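# Place the plastic cup on the mat's printed outline

## Task

Set the plastic cup down on the outline printed on the mat so that it matches that outline, with the cup entirely on the mat, no other object on the mat, and nothing tipped over. A reference picture called manual shows the intended result.

## Robot and tools

Robot: one arm with a two-finger gripper. The fingers extend along the gripper's +z axis and spread apart along its y axis. end_effector_position is the midpoint between the finger pads, roughly 1 cm short of the fingertips. A loose object may occasionally get a short nudge from outside.

Frames: every pose, velocity, target and camera pose in calls and results is expressed in the arm's base frame, not the table frame. The base sits at (0, 0, +0.316) m in the scene frame with quat_wxyz (+0.866, +0.431, +0.243, +0.081), so it is tilted. In the base frame, straight up (against gravity) is the direction (-0.350, +0.785, +0.511). In the scene frame the origin lies on the table surface below the base, +z is up, and +y is to the left when looking along +x. Reported hand poses may be off by a few centimetres, more when the arm reaches far.

A row: 8 plain numbers [x, y, z, qw, qx, qy, qz, opening]. x, y, z are an absolute gripper position in metres and qw..qz an absolute orientation quaternion (w first), both in the base frame. opening runs from -1 (closed) to +1 (fully open, 0.094 m). Every row is a single list for the one arm.

execute_actions(actions, cameras): actions is a list of actions; each action is a list of 1 to 15 rows, one row per 1/30 s control step, and a short action repeats its last row until 15 steps are filled. Each row is an absolute pose, not an offset. An action is rejected if its target lies more than 0.6 m, along any gripper axis, from where the gripper is when that action begins; if the first action fails this against the last reported state, or any action is malformed, the whole call is rejected. Repeat the desired quaternion in every row to hold orientation rather than copying a possibly drifted reported one. Camera images return only for an empty actions list or when cameras names them (["all"], a list of names, or [] for none). An empty list also reveals which fields other results may omit.

move(target, speed, blend, opening_speed, grip_force, blocking, cameras): drives the gripper on a straight path from its current Hand target to an absolute pose. target is one 8-number row or a list of up to 15 rows (all sharing a 10 s budget; longer paths stop short). speed is the top path speed in m/s, 0.002 to 2.9, default 0.25 (rotation capped at twice that in rad/s); one value or one per leg. blend, in metres, rounds corners between listed targets; 0 means stop at each. opening_speed is the finger rate per second on the -1..+1 scale, at least 0.2. grip_force is the per-pad force cap in newtons, 10 to 50, kept until changed; each scene begins at full force; lower values close slowly (about 4 s at 40, 8 s at 20, 16 s at 10 from fully open). blocking=false returns after about 0.5 s while the move continues; a new move replaces a running one. The path ignores obstacles, the hand lags and can overshoot speed, especially with the arm nearly straight. Avoid paths close by the base: they can flip the shoulder posture; route around it. Faster contacts and targets deeper past contact hit or press harder. An opening change on the first target is applied at the start; on later targets it is applied on arrival after the arm settles. The result adds a move: line: done (at rest within 10 mm and 2 degrees), off_target, moving, held, fault, and which limits acted (paced = pose clipped, held = steps withheld). done and off_target say nothing about contact.

wait(seconds 0 to 10, cameras): lets time pass holding the last command; a running move continues. stop(cameras): brakes a running move, needing some distance. zoom_image(camera, region): enlarges [x0, y0, x1, y1] pixels (max 504x504) of cam_high, cam_low or cam_wrist from the latest images. show_instructions(): shows the reference images. finished_scene(scene): ends the scene irrevocably; scene is its number.

Controller: each step the commanded orientation is limited to 40 degrees from the measured one; damped inverse kinematics favours position. One action may fall short; continue in the next. Friction and weight can leave the hand a few cm off target even in free air. With the wrist near the waist axis small hand moves can swing the whole arm. Tool commands shows present gripper command; resend it to keep it (0 is a real command).

Results: pose line, Hand target, Tool commands, Joint positions (last number = measured opening in metres), joint torques (in Joint positions order, include gravity, offset and noisy; numbers 1 to 3 wrap at ±28 N m), Joint velocities (may read within noise), grip_measured (same scale as opening; reads up to about 2.5 mm wide when empty and somewhat narrower than a squeezed part), grip_effort_nm (motor effort, negative closing; not pad force). Calls with actions also list positions at some steps. Joint ranges in rad: waist -2.618 to 3.054, shoulder 0 to 3.142, elbow 0 to 3.142 (straight at 2.901), wrist pitch and yaw ±1.571, wrist roll ±2.094.

Gripping: squeeze is about 50 to 64 N per pad at full force; the cup may crush, so close slowly with opening_speed and perhaps lower grip_force. Release by commanding an opening well above grip_measured.

Motor heat: holding loads, stretched poses or pushing against unreachable targets heats motors; MOTOR HOT appears at 75 °C, at 90 °C the arm folds and stops, at 100 °C it collapses.

Cameras: cam_high and cam_low (pinhole, 672x504) and cam_wrist (fisheye, 672x504).

Avoid: dropping the cup or releasing it while moving, slamming into the table or the camera stand, hard pushes, tipping anything, and anything leaving the table.

Each tool is called by a JSON object that holds its "name" and its "arguments".

Reference images:

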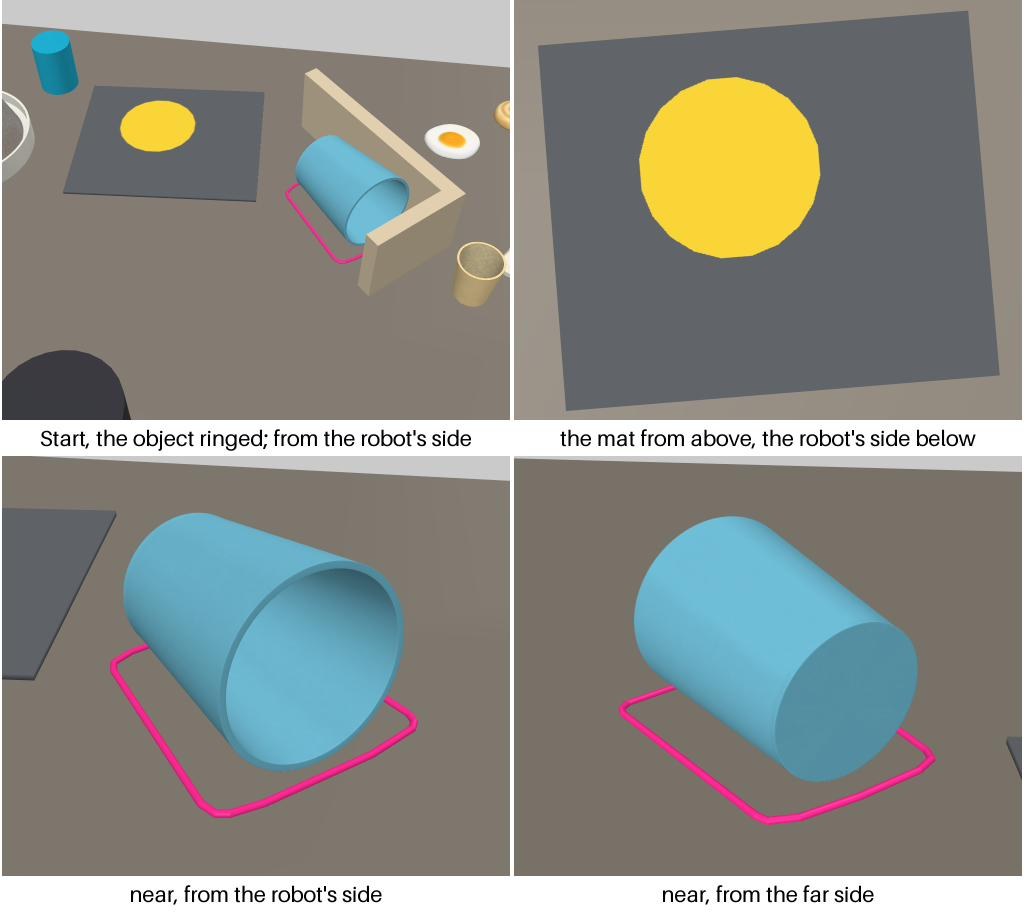

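## Session

{"name": "execute_actions", "arguments": {"actions": []}}

Scene clock: 0.00 s.
end_effector_position=(+0.3123, -0.2606, +0.4593) grip_measured=+1.000 grip_effort_nm=n/a end_effector_quat_wxyz=(+0.482, +0.606, +0.511, -0.372)
Joint positions: [-0.28 1.808 2.34 -1.23 1.158 0.869 0.094]
Joint velocities: within noise
Joint torques (N m): no reading
Heat: 32 °C.
Hand target: +0.3100, -0.2570, +0.4648; +0.489, +0.606, +0.507, -0.371
Tool commands: gripper/opening=+1.0

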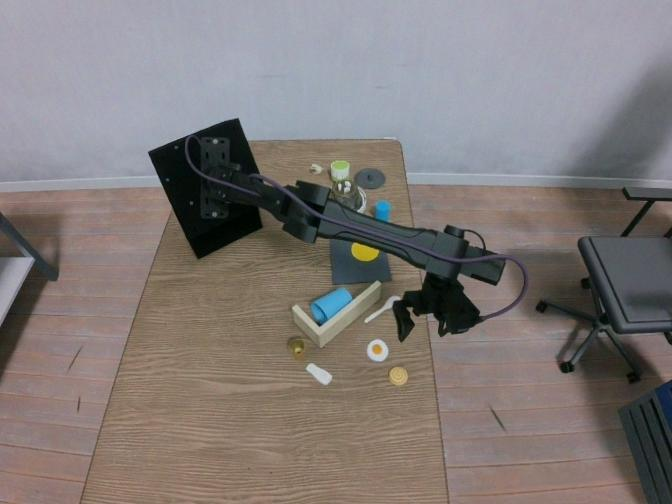

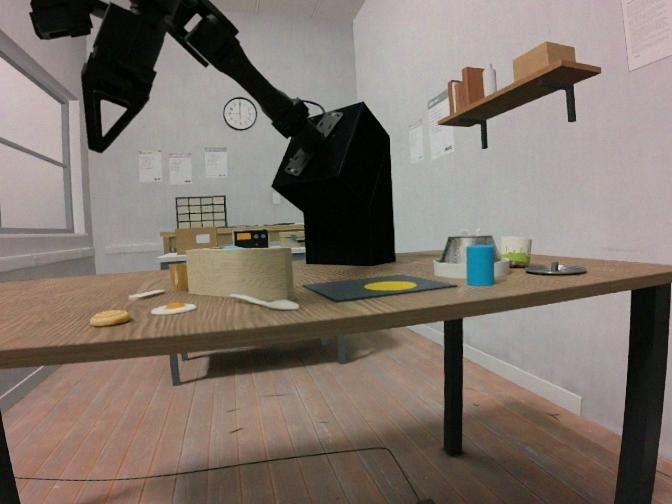

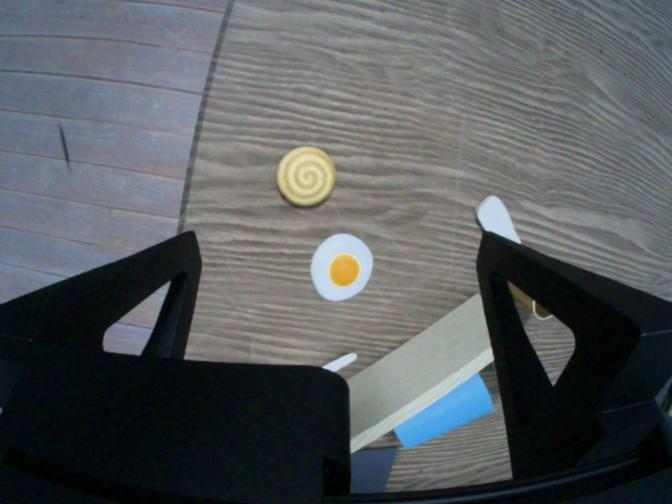

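{"name": "move", "arguments": {"target": [0.231,-0.1415,0.3452,0.4766,0.6697,0.5551,-0.1329,1], "cameras": ["all"]}}

{"name": "zoom_image", "arguments": {"camera": "cam_high", "region": [270, 200, 470, 400]}}

Scene clock: 49.07 s.
end_effector_position=(+0.2321, -0.1450, +0.3461) grip_measured=+1.000 grip_effort_nm=0.02 end_effector_quat_wxyz=(+0.475, +0.670, +0.552, -0.144)
Joint positions: [-0.014 1.178 1.495 -1.293 0.912 1.45 0.094]
Joint torques (N m): [4.23 -6.98 3.32 0.17 -0.06 0.13]
Heat: 37 °C.
Hand target: +0.2299, -0.1401, +0.3461; +0.478, +0.668, +0.555, -0.134
Off the commanded pose: 0.004 m, 1 deg.
move: done

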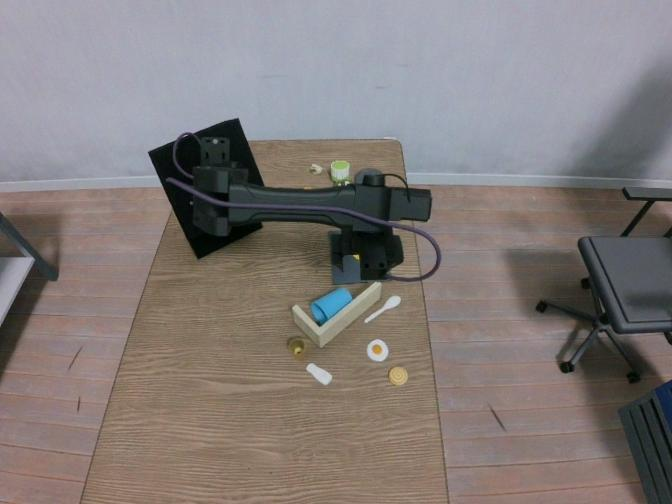

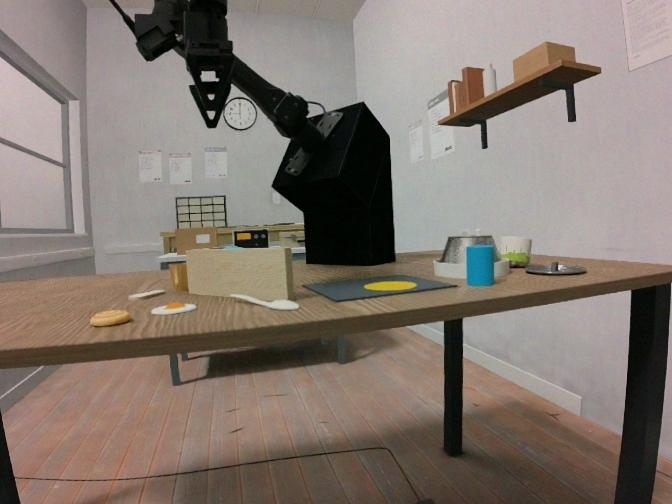

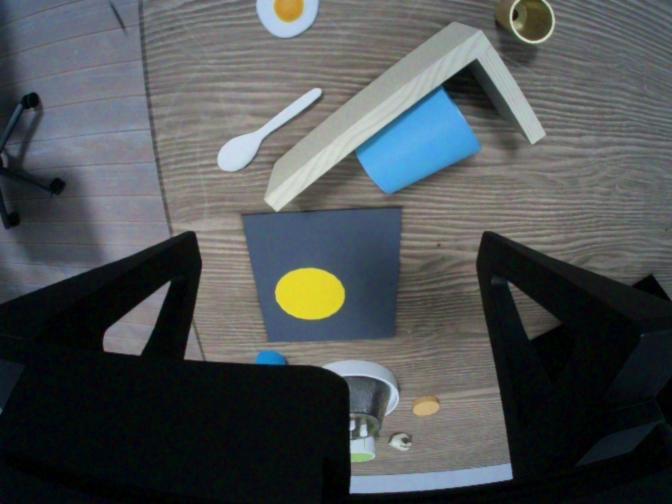

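Scaled by 2.520 from the camera's 672x504 image, which has a finer 960x720 frame.

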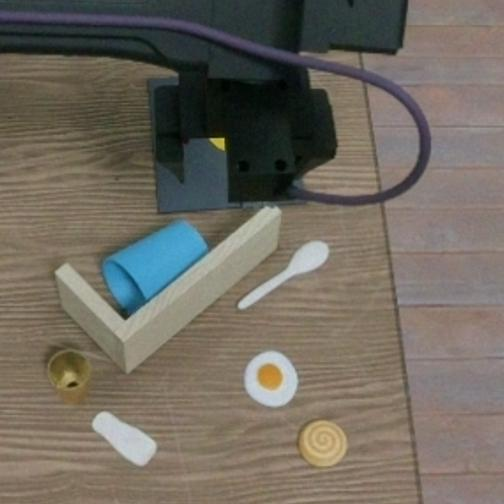

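{"name": "move", "arguments": {"target": [0.3135,-0.1684,0.1885,0.5407,0.8179,0.121,-0.1577,1], "cameras": ["all"]}}

Scene clock: 183.90 s.
end_effector_position=(+0.3120, -0.1697, +0.1929) grip_measured=+1.000 grip_effort_nm=0.02 end_effector_quat_wxyz=(+0.605, +0.758, +0.234, -0.070)
Joint positions: [0.002 1.506 0.924 -0.391 1.254 2.105 0.094]
Joint torques (N m): [5.52 -4 2.14 0.33 0.45 0.11]
Heat: 34 °C.
Hand target: +0.3111, -0.1699, +0.1885; +0.611, +0.753, +0.232, -0.079
Off the commanded pose: 0.005 m, 19 deg.
joint sent to its limit — joint 6 (wrist roll), upper limit. The joint targets are off in orientation, not in position.
move: off_target

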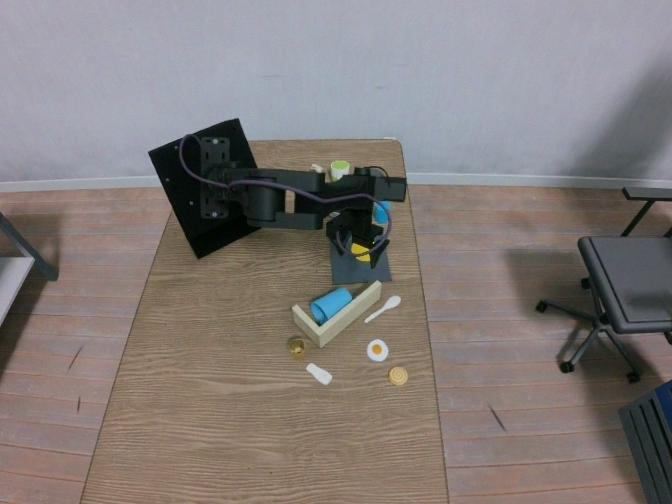

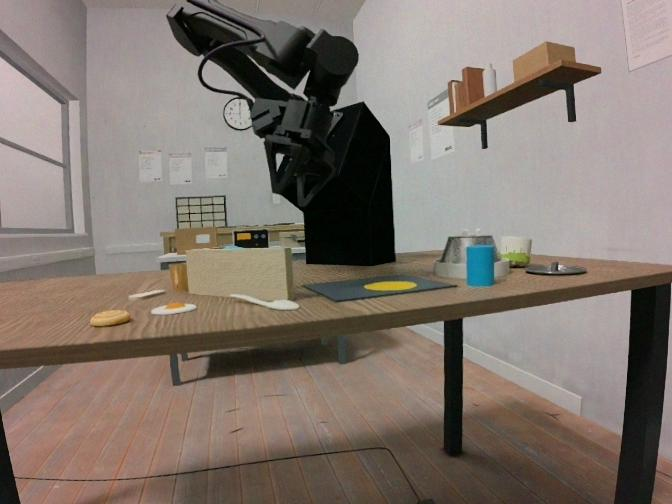

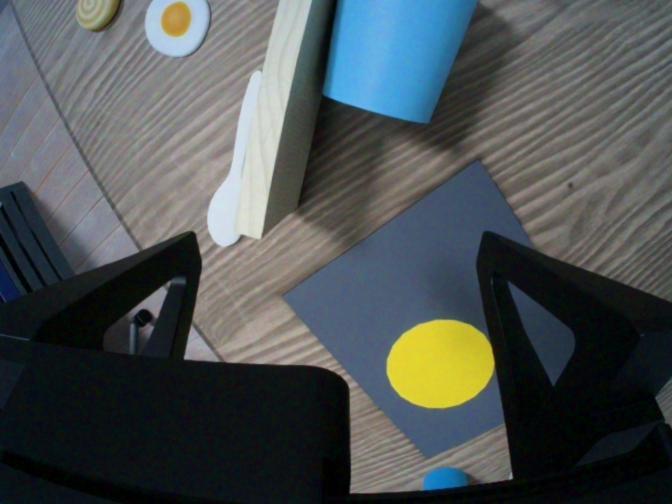

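{"name": "move", "arguments": {"target": [0.313,-0.1804,0.179,0.1577,0.121,-0.8179,0.5407,1], "cameras": ["all"], "speed": 0.5}}

Scene clock: 245.10 s.
end_effector_position=(+0.3130, -0.1797, +0.1804) grip_measured=+1.000 grip_effort_nm=-0.01 end_effector_quat_wxyz=(-0.140, -0.105, +0.824, -0.540)
Joint positions: [-0.045 1.885 1.436 -1.319 1.175 -0.167 0.094]
Joint torques (N m): [7.24 -5.72 3.32 -0.72 0.14 -0.1]
Heat: 32 °C.
Hand target: +0.3136, -0.1802, +0.1794; -0.155, -0.117, +0.818, -0.541
Off the commanded pose: 0.002 m, 3 deg.
move: off_target

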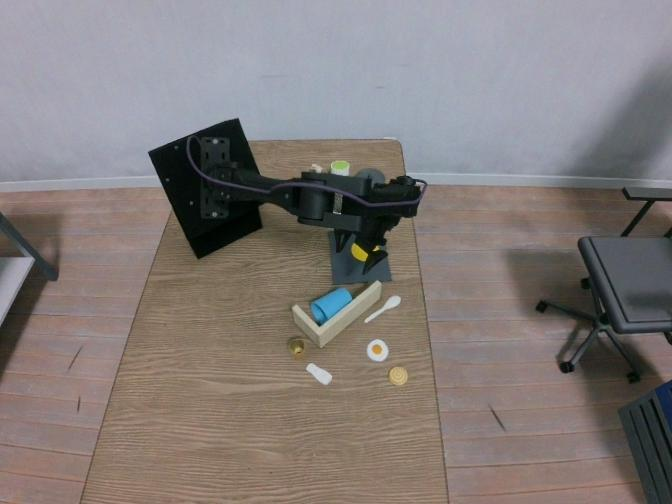

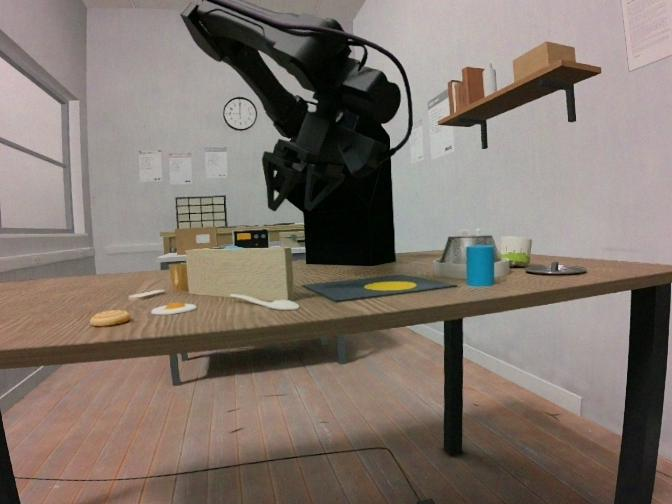

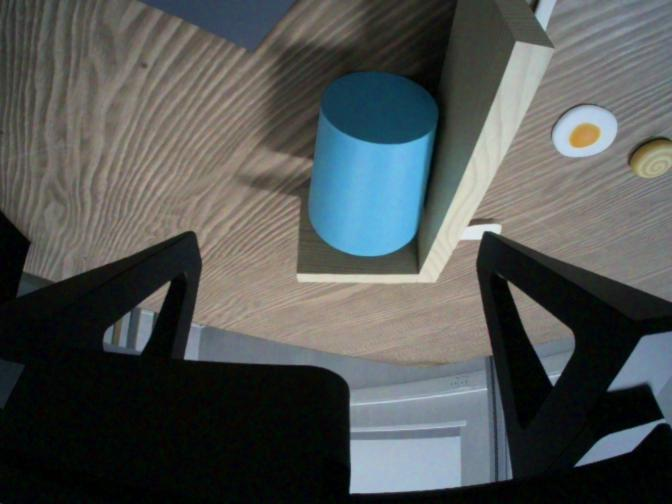

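{"name": "move", "arguments": {"target": [[0.2998,-0.2455,0.1626,0.1577,0.121,-0.8179,0.5407,1],[0.2899,-0.3191,0.1333,0.1577,0.121,-0.8179,0.5407,1]], "cameras": ["all"], "speed": [0.25,0.06], "blend": [0.01,0]}}

{"name": "zoom_image", "arguments": {"camera": "cam_high", "region": [270, 220, 430, 370]}}

Scene clock: 281.97 s.
end_effector_position=(+0.2804, -0.3062, +0.1162) grip_measured=+1.000 grip_effort_nm=-0.01 end_effector_quat_wxyz=(-0.184, -0.146, +0.823, -0.517)
Joint positions: [-0.438 1.818 1.05 -0.248 1.084 -1.128 0.094]
Joint torques (N m): [3.3 -9.33 2.4 0.61 0.22 -0.4]
Heat: 33 °C.
Hand target: +0.2870, -0.3173, +0.1326; -0.161, -0.124, +0.819, -0.537
Off the commanded pose: 0.023 m, 5 deg.
move: off_target

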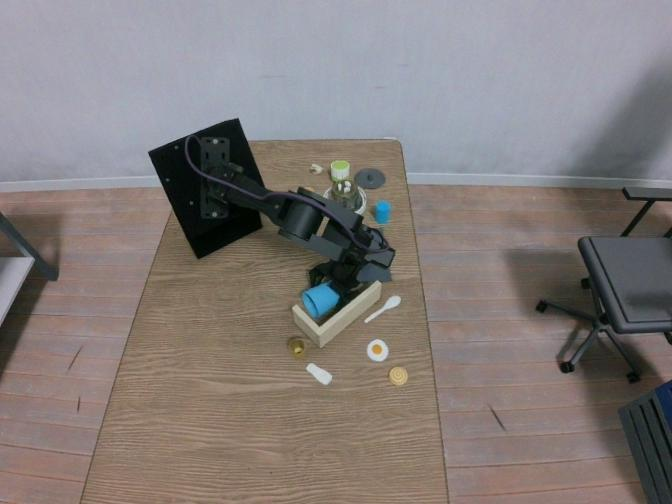

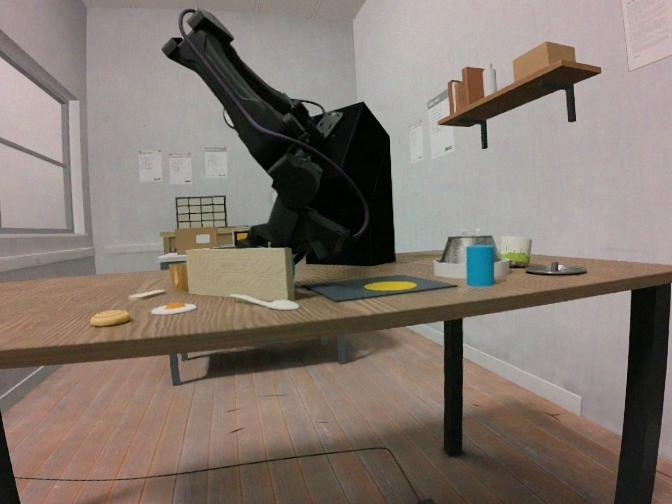

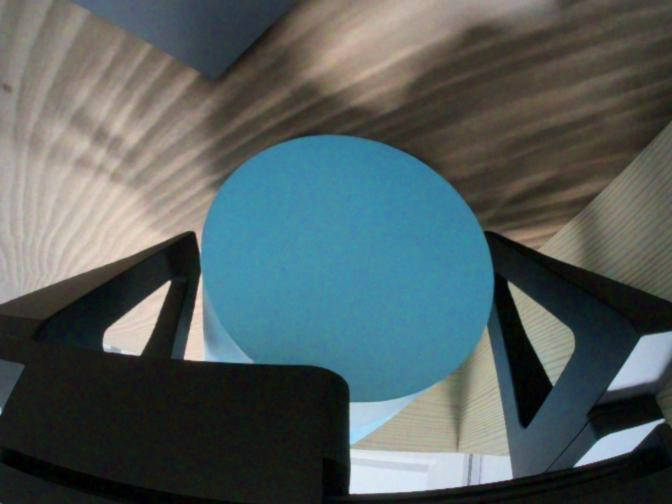

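Scaled by 3.150 from the camera's 672x504 image, which has a finer 960x720 frame.

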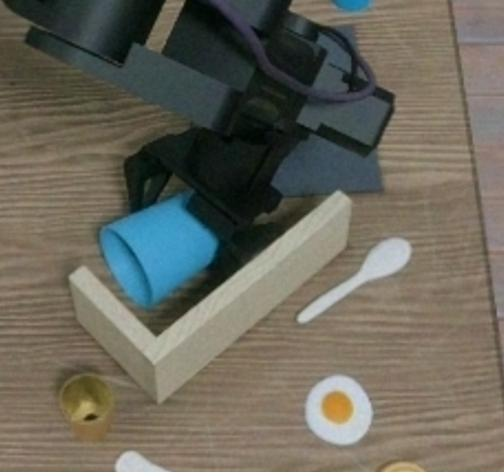

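{"name": "move", "arguments": {"target": [0.2870,-0.3173,0.1326,0.161,0.124,-0.819,0.537,0.25], "cameras": ["all"], "grip_force": 25}}

Scene clock: 291.77 s.
end_effector_position=(+0.2870, -0.3138, +0.1242) grip_measured=+0.492 grip_effort_nm=-0.55 end_effector_quat_wxyz=(-0.166, -0.131, +0.820, -0.532)
Joint positions: [-0.449 1.818 1.057 -0.179 1.082 -1.153 0.07]
Joint torques (N m): [4.19 -9.42 1.89 0.11 0.25 -0.11]
Heat: 34 °C.
Hand target: +0.2880, -0.3180, +0.1333; -0.158, -0.121, +0.818, -0.539
Off the commanded pose: 0.009 m, 1 deg.
grip_force (N): 25
move: done

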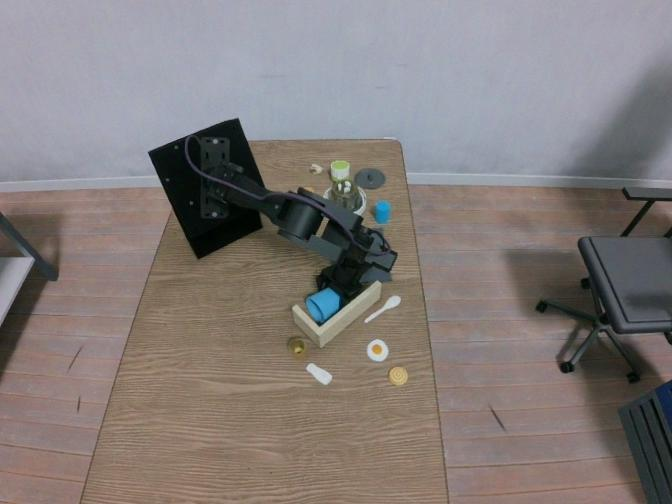

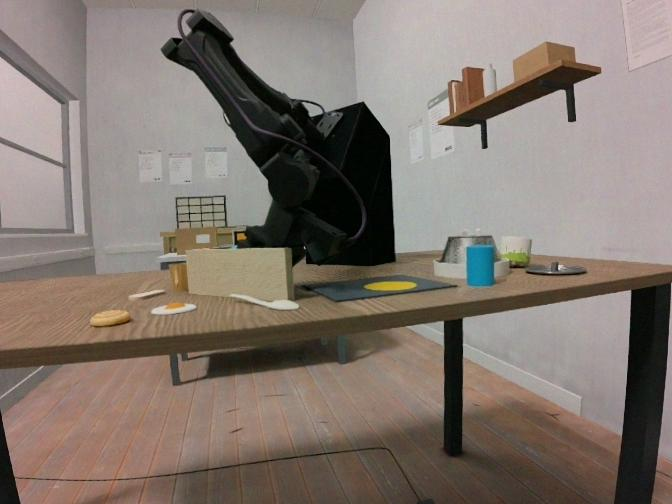

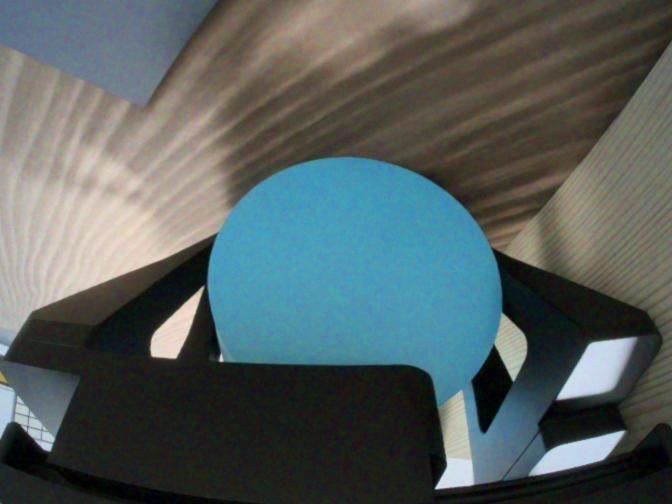

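{"name": "move", "arguments": {"target": [[0.2358,-0.1924,0.2112,0.161,0.124,-0.819,0.537,0.25],[0.3881,-0.0425,0.1241,0.6699,-0.1631,0.5995,-0.4068,0.25]], "cameras": ["all"], "speed": [0.2,0.5], "blend": [0.02,0]}}

{"name": "zoom_image", "arguments": {"camera": "cam_low", "region": [300, 150, 500, 300]}}

Scene clock: 331.03 s.
end_effector_position=(+0.3854, -0.0485, +0.1209) grip_measured=+0.484 grip_effort_nm=-0.55 end_effector_quat_wxyz=(+0.580, -0.177, +0.698, -0.382)
Joint positions: [0.044 1.814 0.249 1.527 0.377 -0.817 0.07]
Joint torques (N m): [4.77 -3.02 0.84 1.42 -0.83 0.11]
Heat: 35 °C.
Hand target: +0.3881, -0.0445, +0.1242; +0.596, -0.180, +0.689, -0.371
Off the commanded pose: 0.007 m, 16 deg.
joint sent to its limit — joint 4 (wrist pitch), upper limit. The joint targets are off in orientation, not in position.
grip_force (N): 25
move: off_target

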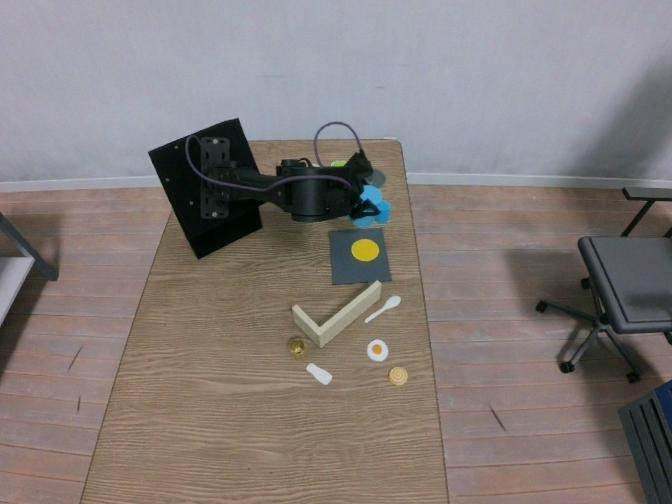

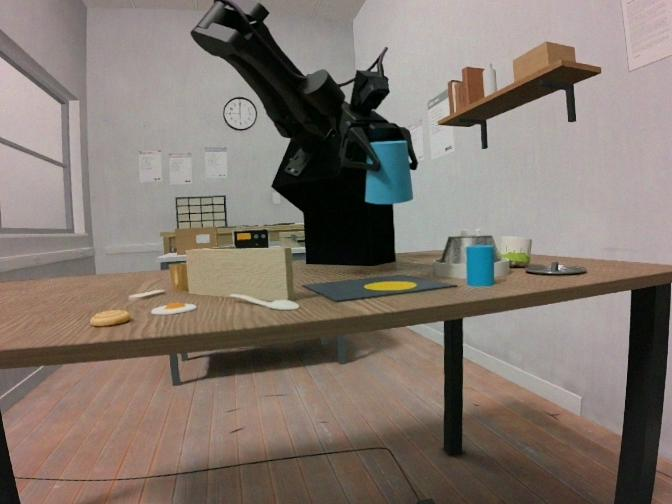

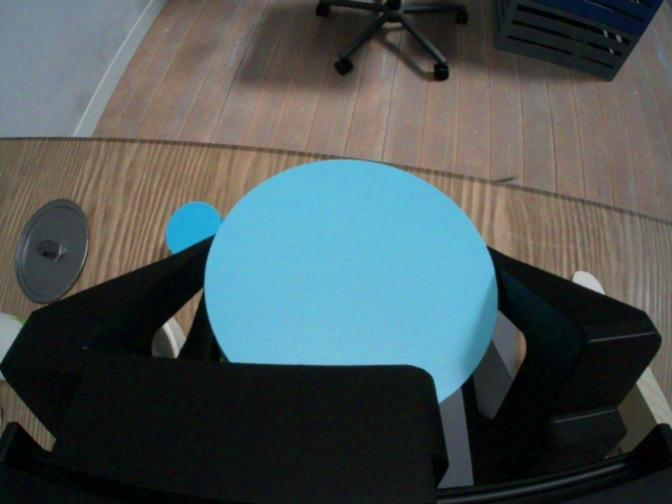

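Scaled by 2.520 from the camera's 672x504 image, which has a finer 960x720 frame.

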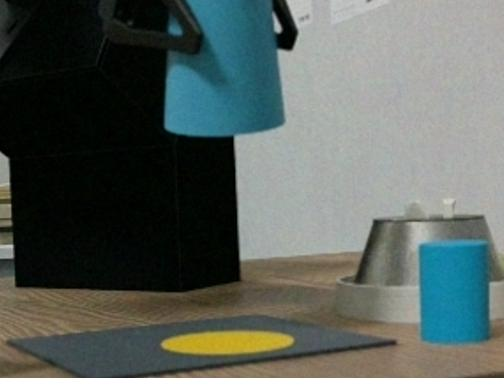

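{"name": "move", "arguments": {"target": [0.4092,-0.0896,0.0935,0.5477,-0.4069,0.6609,-0.3134,0.25], "cameras": ["all"]}}

{"name": "zoom_image", "arguments": {"camera": "cam_low", "region": [300, 150, 500, 300]}}

{"name": "zoom_image", "arguments": {"camera": "cam_high", "region": [300, 160, 450, 310]}}

Scene clock: 367.63 s.
end_effector_position=(+0.4114, -0.0964, +0.0938) grip_measured=+0.484 grip_effort_nm=-0.55 end_effector_quat_wxyz=(+0.544, -0.390, +0.666, -0.328)
Joint positions: [-0.386 1.816 0.412 1.197 -0.366 -1.147 0.07]
Joint torques (N m): [4.38 -7.45 -0.09 0.64 -1.05 -0.11]
Heat: 34 °C.
Hand target: +0.4115, -0.0901, +0.0961; +0.551, -0.404, +0.659, -0.315
Off the commanded pose: 0.007 m, 3 deg.
grip_force (N): 25
move: off_target

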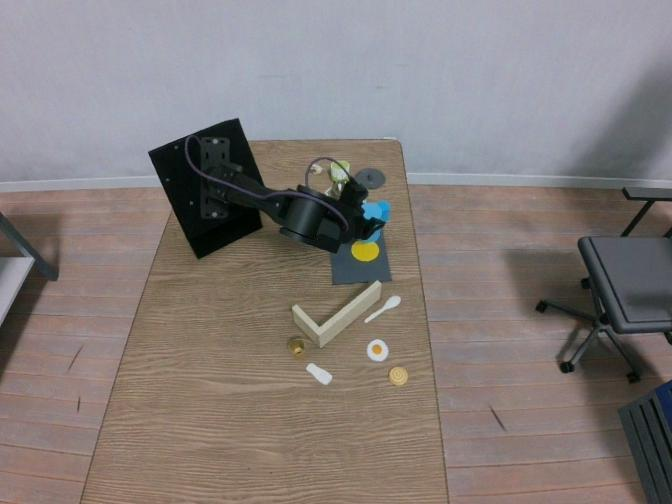

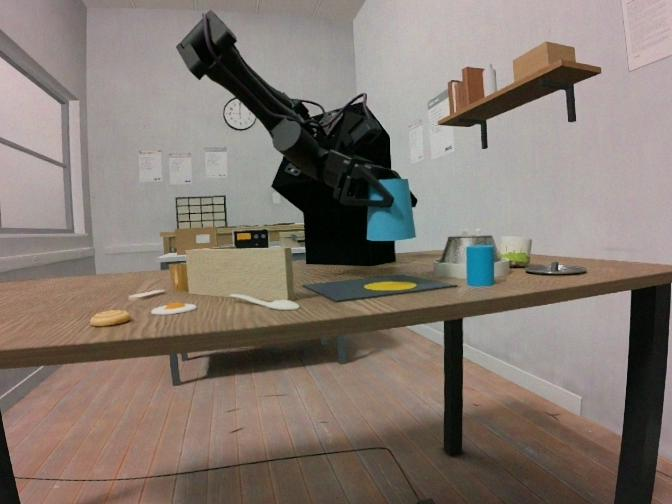

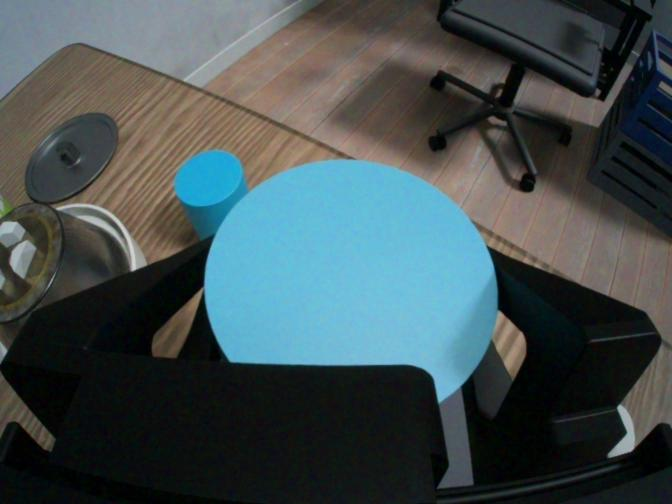

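Scaled by 2.520 from the camera's 672x504 image, which has a finer 960x720 frame.

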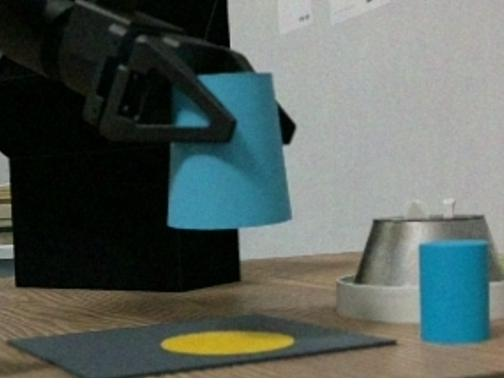

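Scaled by 3.360 from the camera's 672x504 image, which has a finer 960x720 frame.

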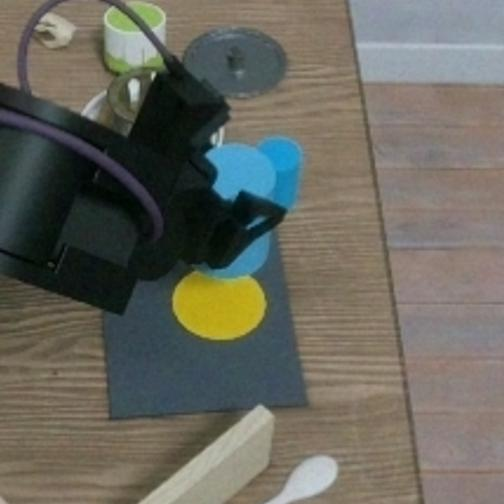

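{"name": "move", "arguments": {"target": [0.4281,-0.1401,0.0588,0.5477,-0.4069,0.6609,-0.3134,0.25], "cameras": ["all"], "speed": 0.12}}

{"name": "zoom_image", "arguments": {"camera": "cam_low", "region": [330, 200, 450, 310]}}

{"name": "zoom_image", "arguments": {"camera": "cam_high", "region": [320, 190, 420, 290]}}

Scene clock: 405.30 s.
end_effector_position=(+0.4260, -0.1457, +0.0594) grip_measured=+0.484 grip_effort_nm=-0.55 end_effector_quat_wxyz=(+0.536, -0.393, +0.675, -0.320)
Joint positions: [-0.525 2.032 0.556 1.223 -0.501 -1.19 0.07]
Joint torques (N m): [4.59 -4.57 -0.8 1.12 -1.07 -0.11]
Heat: 33 °C.
Hand target: +0.4274, -0.1400, +0.0589; +0.547, -0.407, +0.661, -0.313
Off the commanded pose: 0.006 m, 3 deg.
grip_force (N): 25
move: off_target

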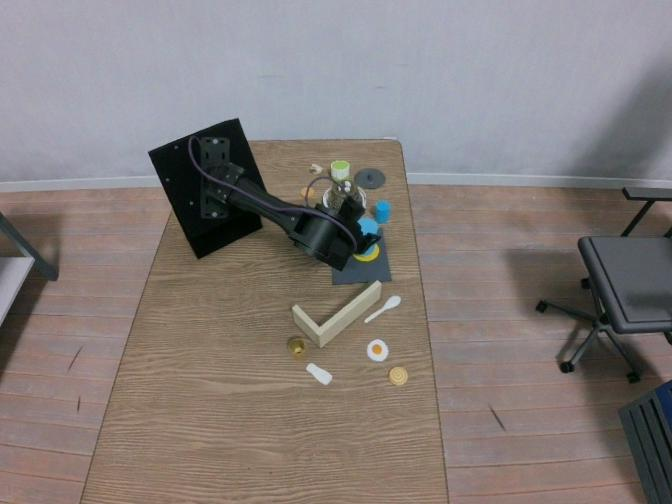

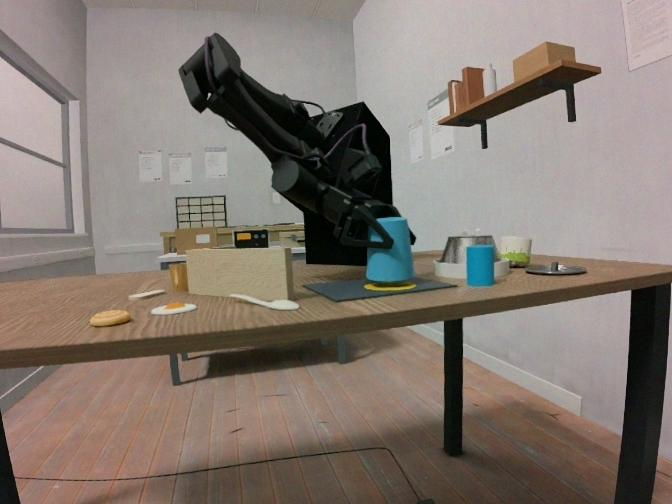

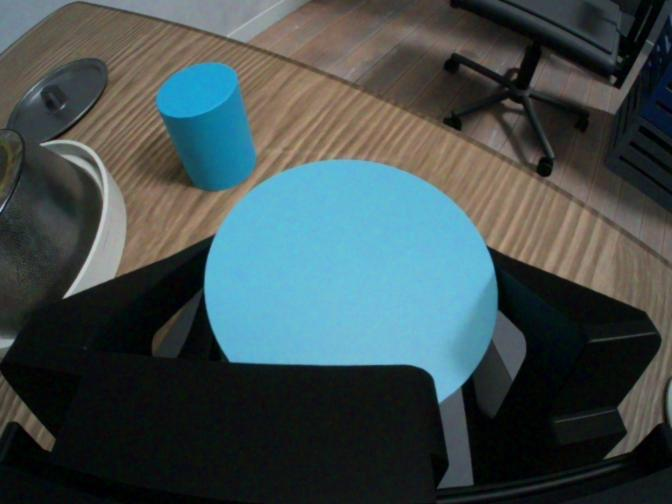

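Scaled by 4.200 from the camera's 672x504 image, which has a finer 960x720 frame.

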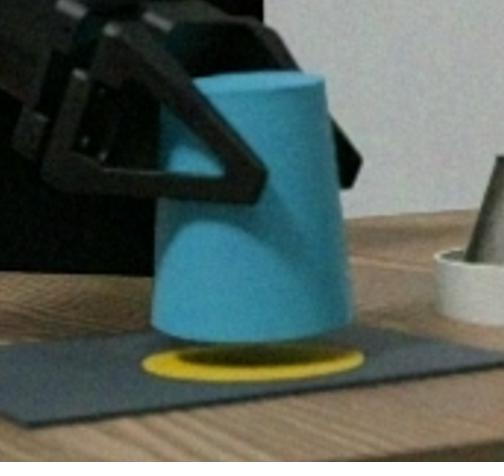

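Scaled by 5.040 from the camera's 672x504 image, which has a finer 960x720 frame.

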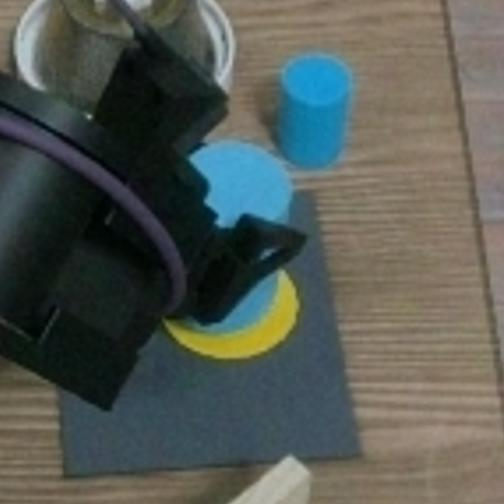

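{"name": "move", "arguments": {"target": [0.4354,-0.15,0.0555,0.5477,-0.4069,0.6609,-0.3134,0.25], "cameras": ["cam_low","cam_high"], "speed": 0.05}}

{"name": "zoom_image", "arguments": {"camera": "cam_low", "region": [360, 230, 420, 300]}}

{"name": "zoom_image", "arguments": {"camera": "cam_high", "region": [340, 210, 400, 270]}}

Scene clock: 446.70 s.
end_effector_position=(+0.4351, -0.1557, +0.0607) grip_measured=+0.484 grip_effort_nm=-0.55 end_effector_quat_wxyz=(+0.540, -0.393, +0.669, -0.326)
Joint positions: [-0.539 2.066 0.606 1.223 -0.514 -1.193 0.07]
Joint torques (N m): [4.48 -4.63 -0.75 0.96 -1.07 -0.1]
Heat: 34 °C.
Hand target: +0.4350, -0.1504, +0.0553; +0.547, -0.406, +0.662, -0.313
Off the commanded pose: 0.008 m, 3 deg.
grip_force (N): 25
move: off_target
Images, in order (width x height): cam_high 672x504, cam_low 672x504.

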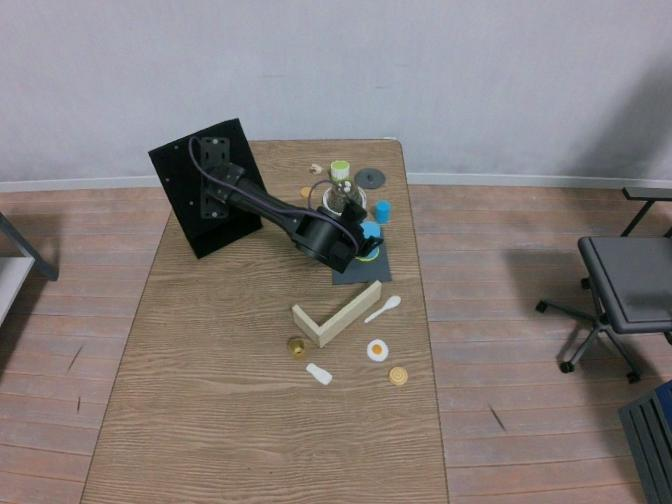

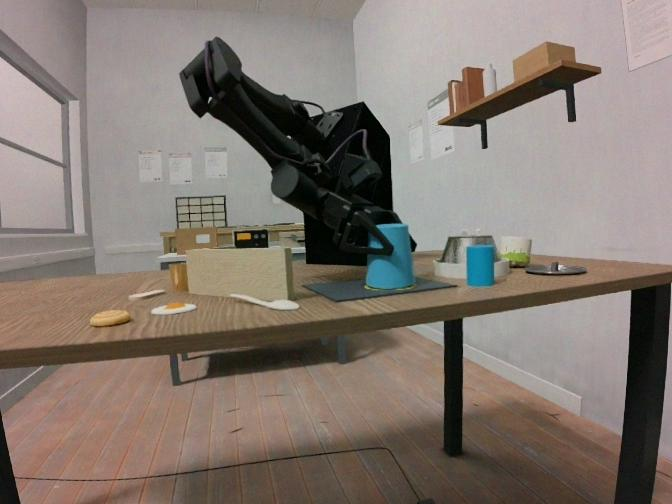

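Scaled by 7.200 from the camera's 672x504 image, which has a finer 960x720 frame.

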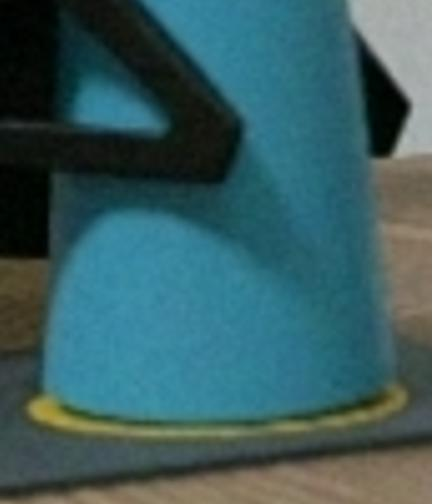

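Scaled by 8.400 from the camera's 672x504 image, which has a finer 960x720 frame.

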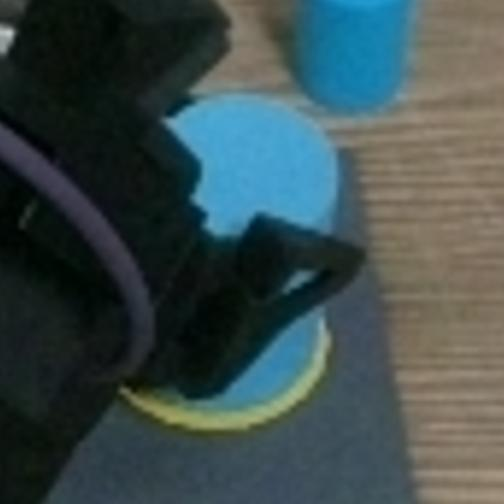

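{"name": "move", "arguments": {"target": [0.4379,-0.1555,0.0519,0.5477,-0.4069,0.6609,-0.3134,0.25], "cameras": ["cam_low","cam_high"], "speed": 0.03}}

{"name": "zoom_image", "arguments": {"camera": "cam_low", "region": [360, 230, 420, 300]}}

{"name": "zoom_image", "arguments": {"camera": "cam_high", "region": [340, 210, 400, 270]}}

Scene clock: 463.57 s.
end_effector_position=(+0.4389, -0.1565, +0.0590) grip_measured=+0.484 grip_effort_nm=-0.55 end_effector_quat_wxyz=(+0.543, -0.403, +0.661, -0.325)
Joint positions: [-0.545 2.087 0.629 1.223 -0.54 -1.21 0.07]
Joint torques (N m): [4.27 -4.46 -0.7 0.96 -0.92 -0.07]
Heat: 34 °C.
Hand target: +0.4382, -0.1552, +0.0524; +0.546, -0.410, +0.658, -0.316
Off the commanded pose: 0.007 m, 2 deg.
grip_force (N): 25
move: done
Images, in order (width x height): cam_high 672x504, cam_low 672x504.

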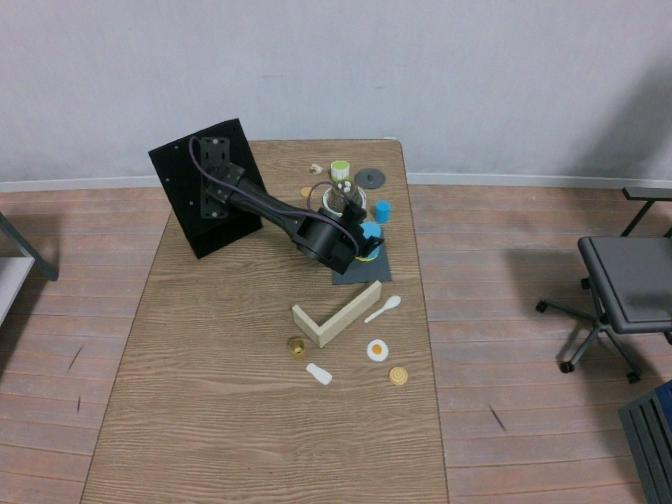

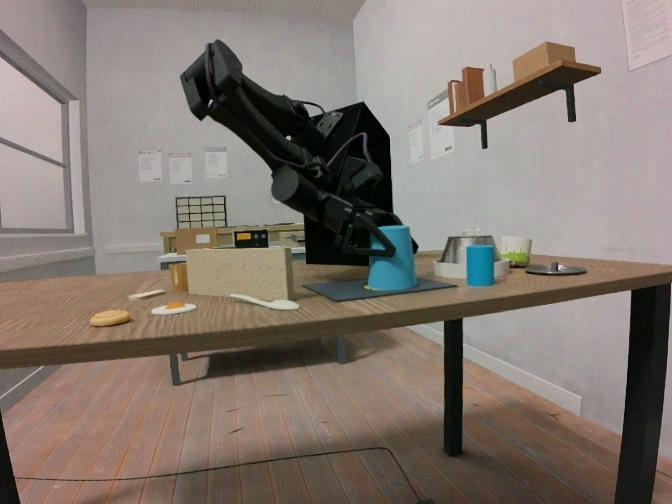

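Scaled by 7.200 from the camera's 672x504 image, which has a finer 960x720 frame.

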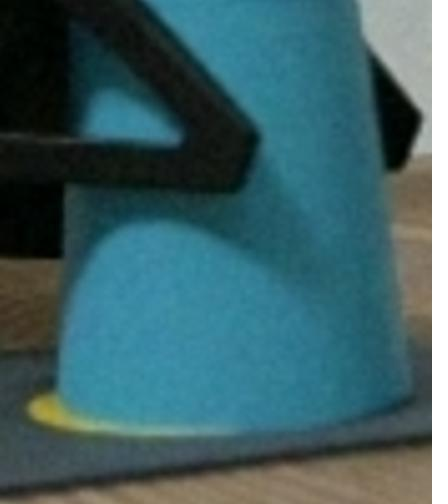

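Scaled by 8.400 from the camera's 672x504 image, which has a finer 960x720 frame.

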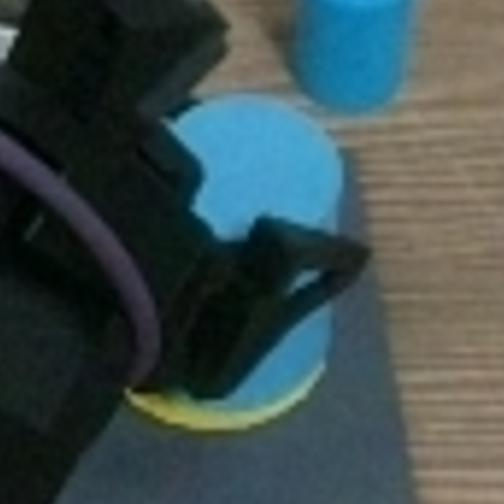

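{"name": "move", "arguments": {"target": [0.4325,-0.1564,0.0554,0.5477,-0.4069,0.6609,-0.3134,0.25], "cameras": ["cam_low","cam_high"], "speed": 0.03}}

{"name": "zoom_image", "arguments": {"camera": "cam_low", "region": [360, 230, 420, 300]}}

{"name": "zoom_image", "arguments": {"camera": "cam_high", "region": [340, 210, 400, 270]}}

Scene clock: 476.53 s.
end_effector_position=(+0.4372, -0.1576, +0.0594) grip_measured=+0.484 grip_effort_nm=-0.55 end_effector_quat_wxyz=(+0.546, -0.404, +0.660, -0.322)
Joint positions: [-0.556 2.087 0.629 1.223 -0.56 -1.21 0.07]
Joint torques (N m): [4 -6.24 -2.22 0.9 -0.84 0.01]
Heat: 34 °C.
Hand target: +0.4325, -0.1564, +0.0555; +0.548, -0.407, +0.661, -0.313
Off the commanded pose: 0.006 m, 1 deg.
grip_force (N): 25
move: done
Images, in order (width x height): cam_high 672x504, cam_low 672x504.

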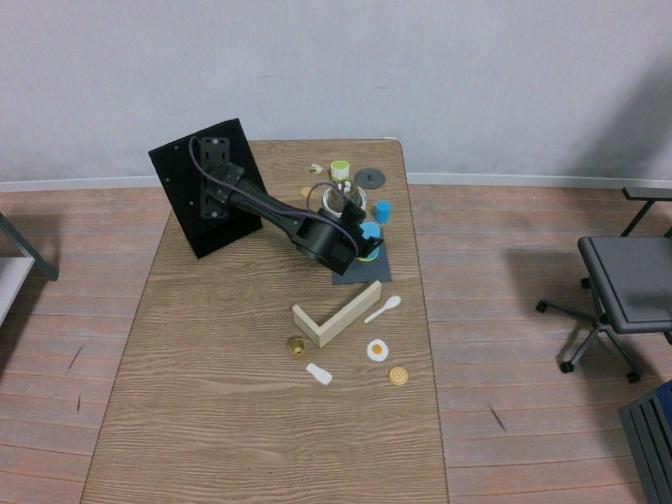

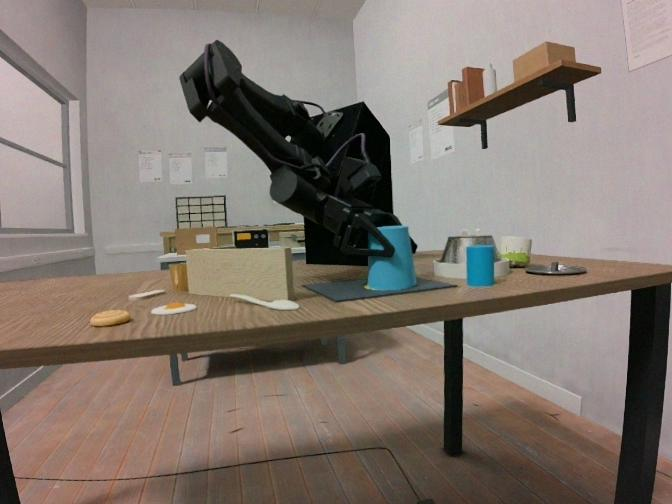

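Scaled by 7.200 from the camera's 672x504 image, which has a finer 960x720 frame.

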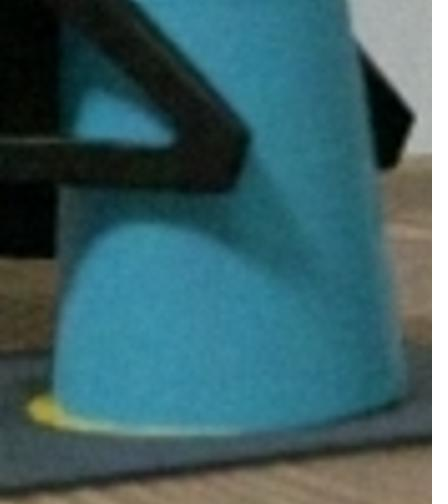

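Scaled by 8.400 from the camera's 672x504 image, which has a finer 960x720 frame.

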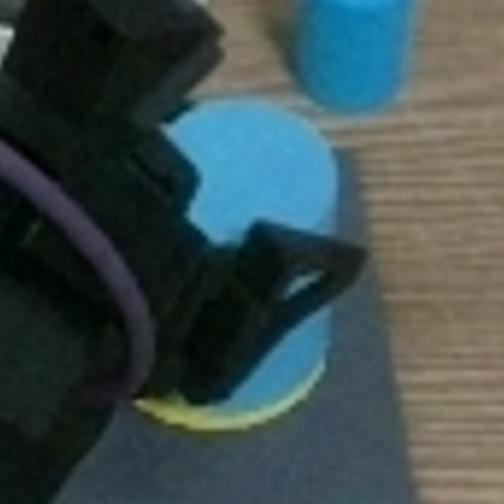

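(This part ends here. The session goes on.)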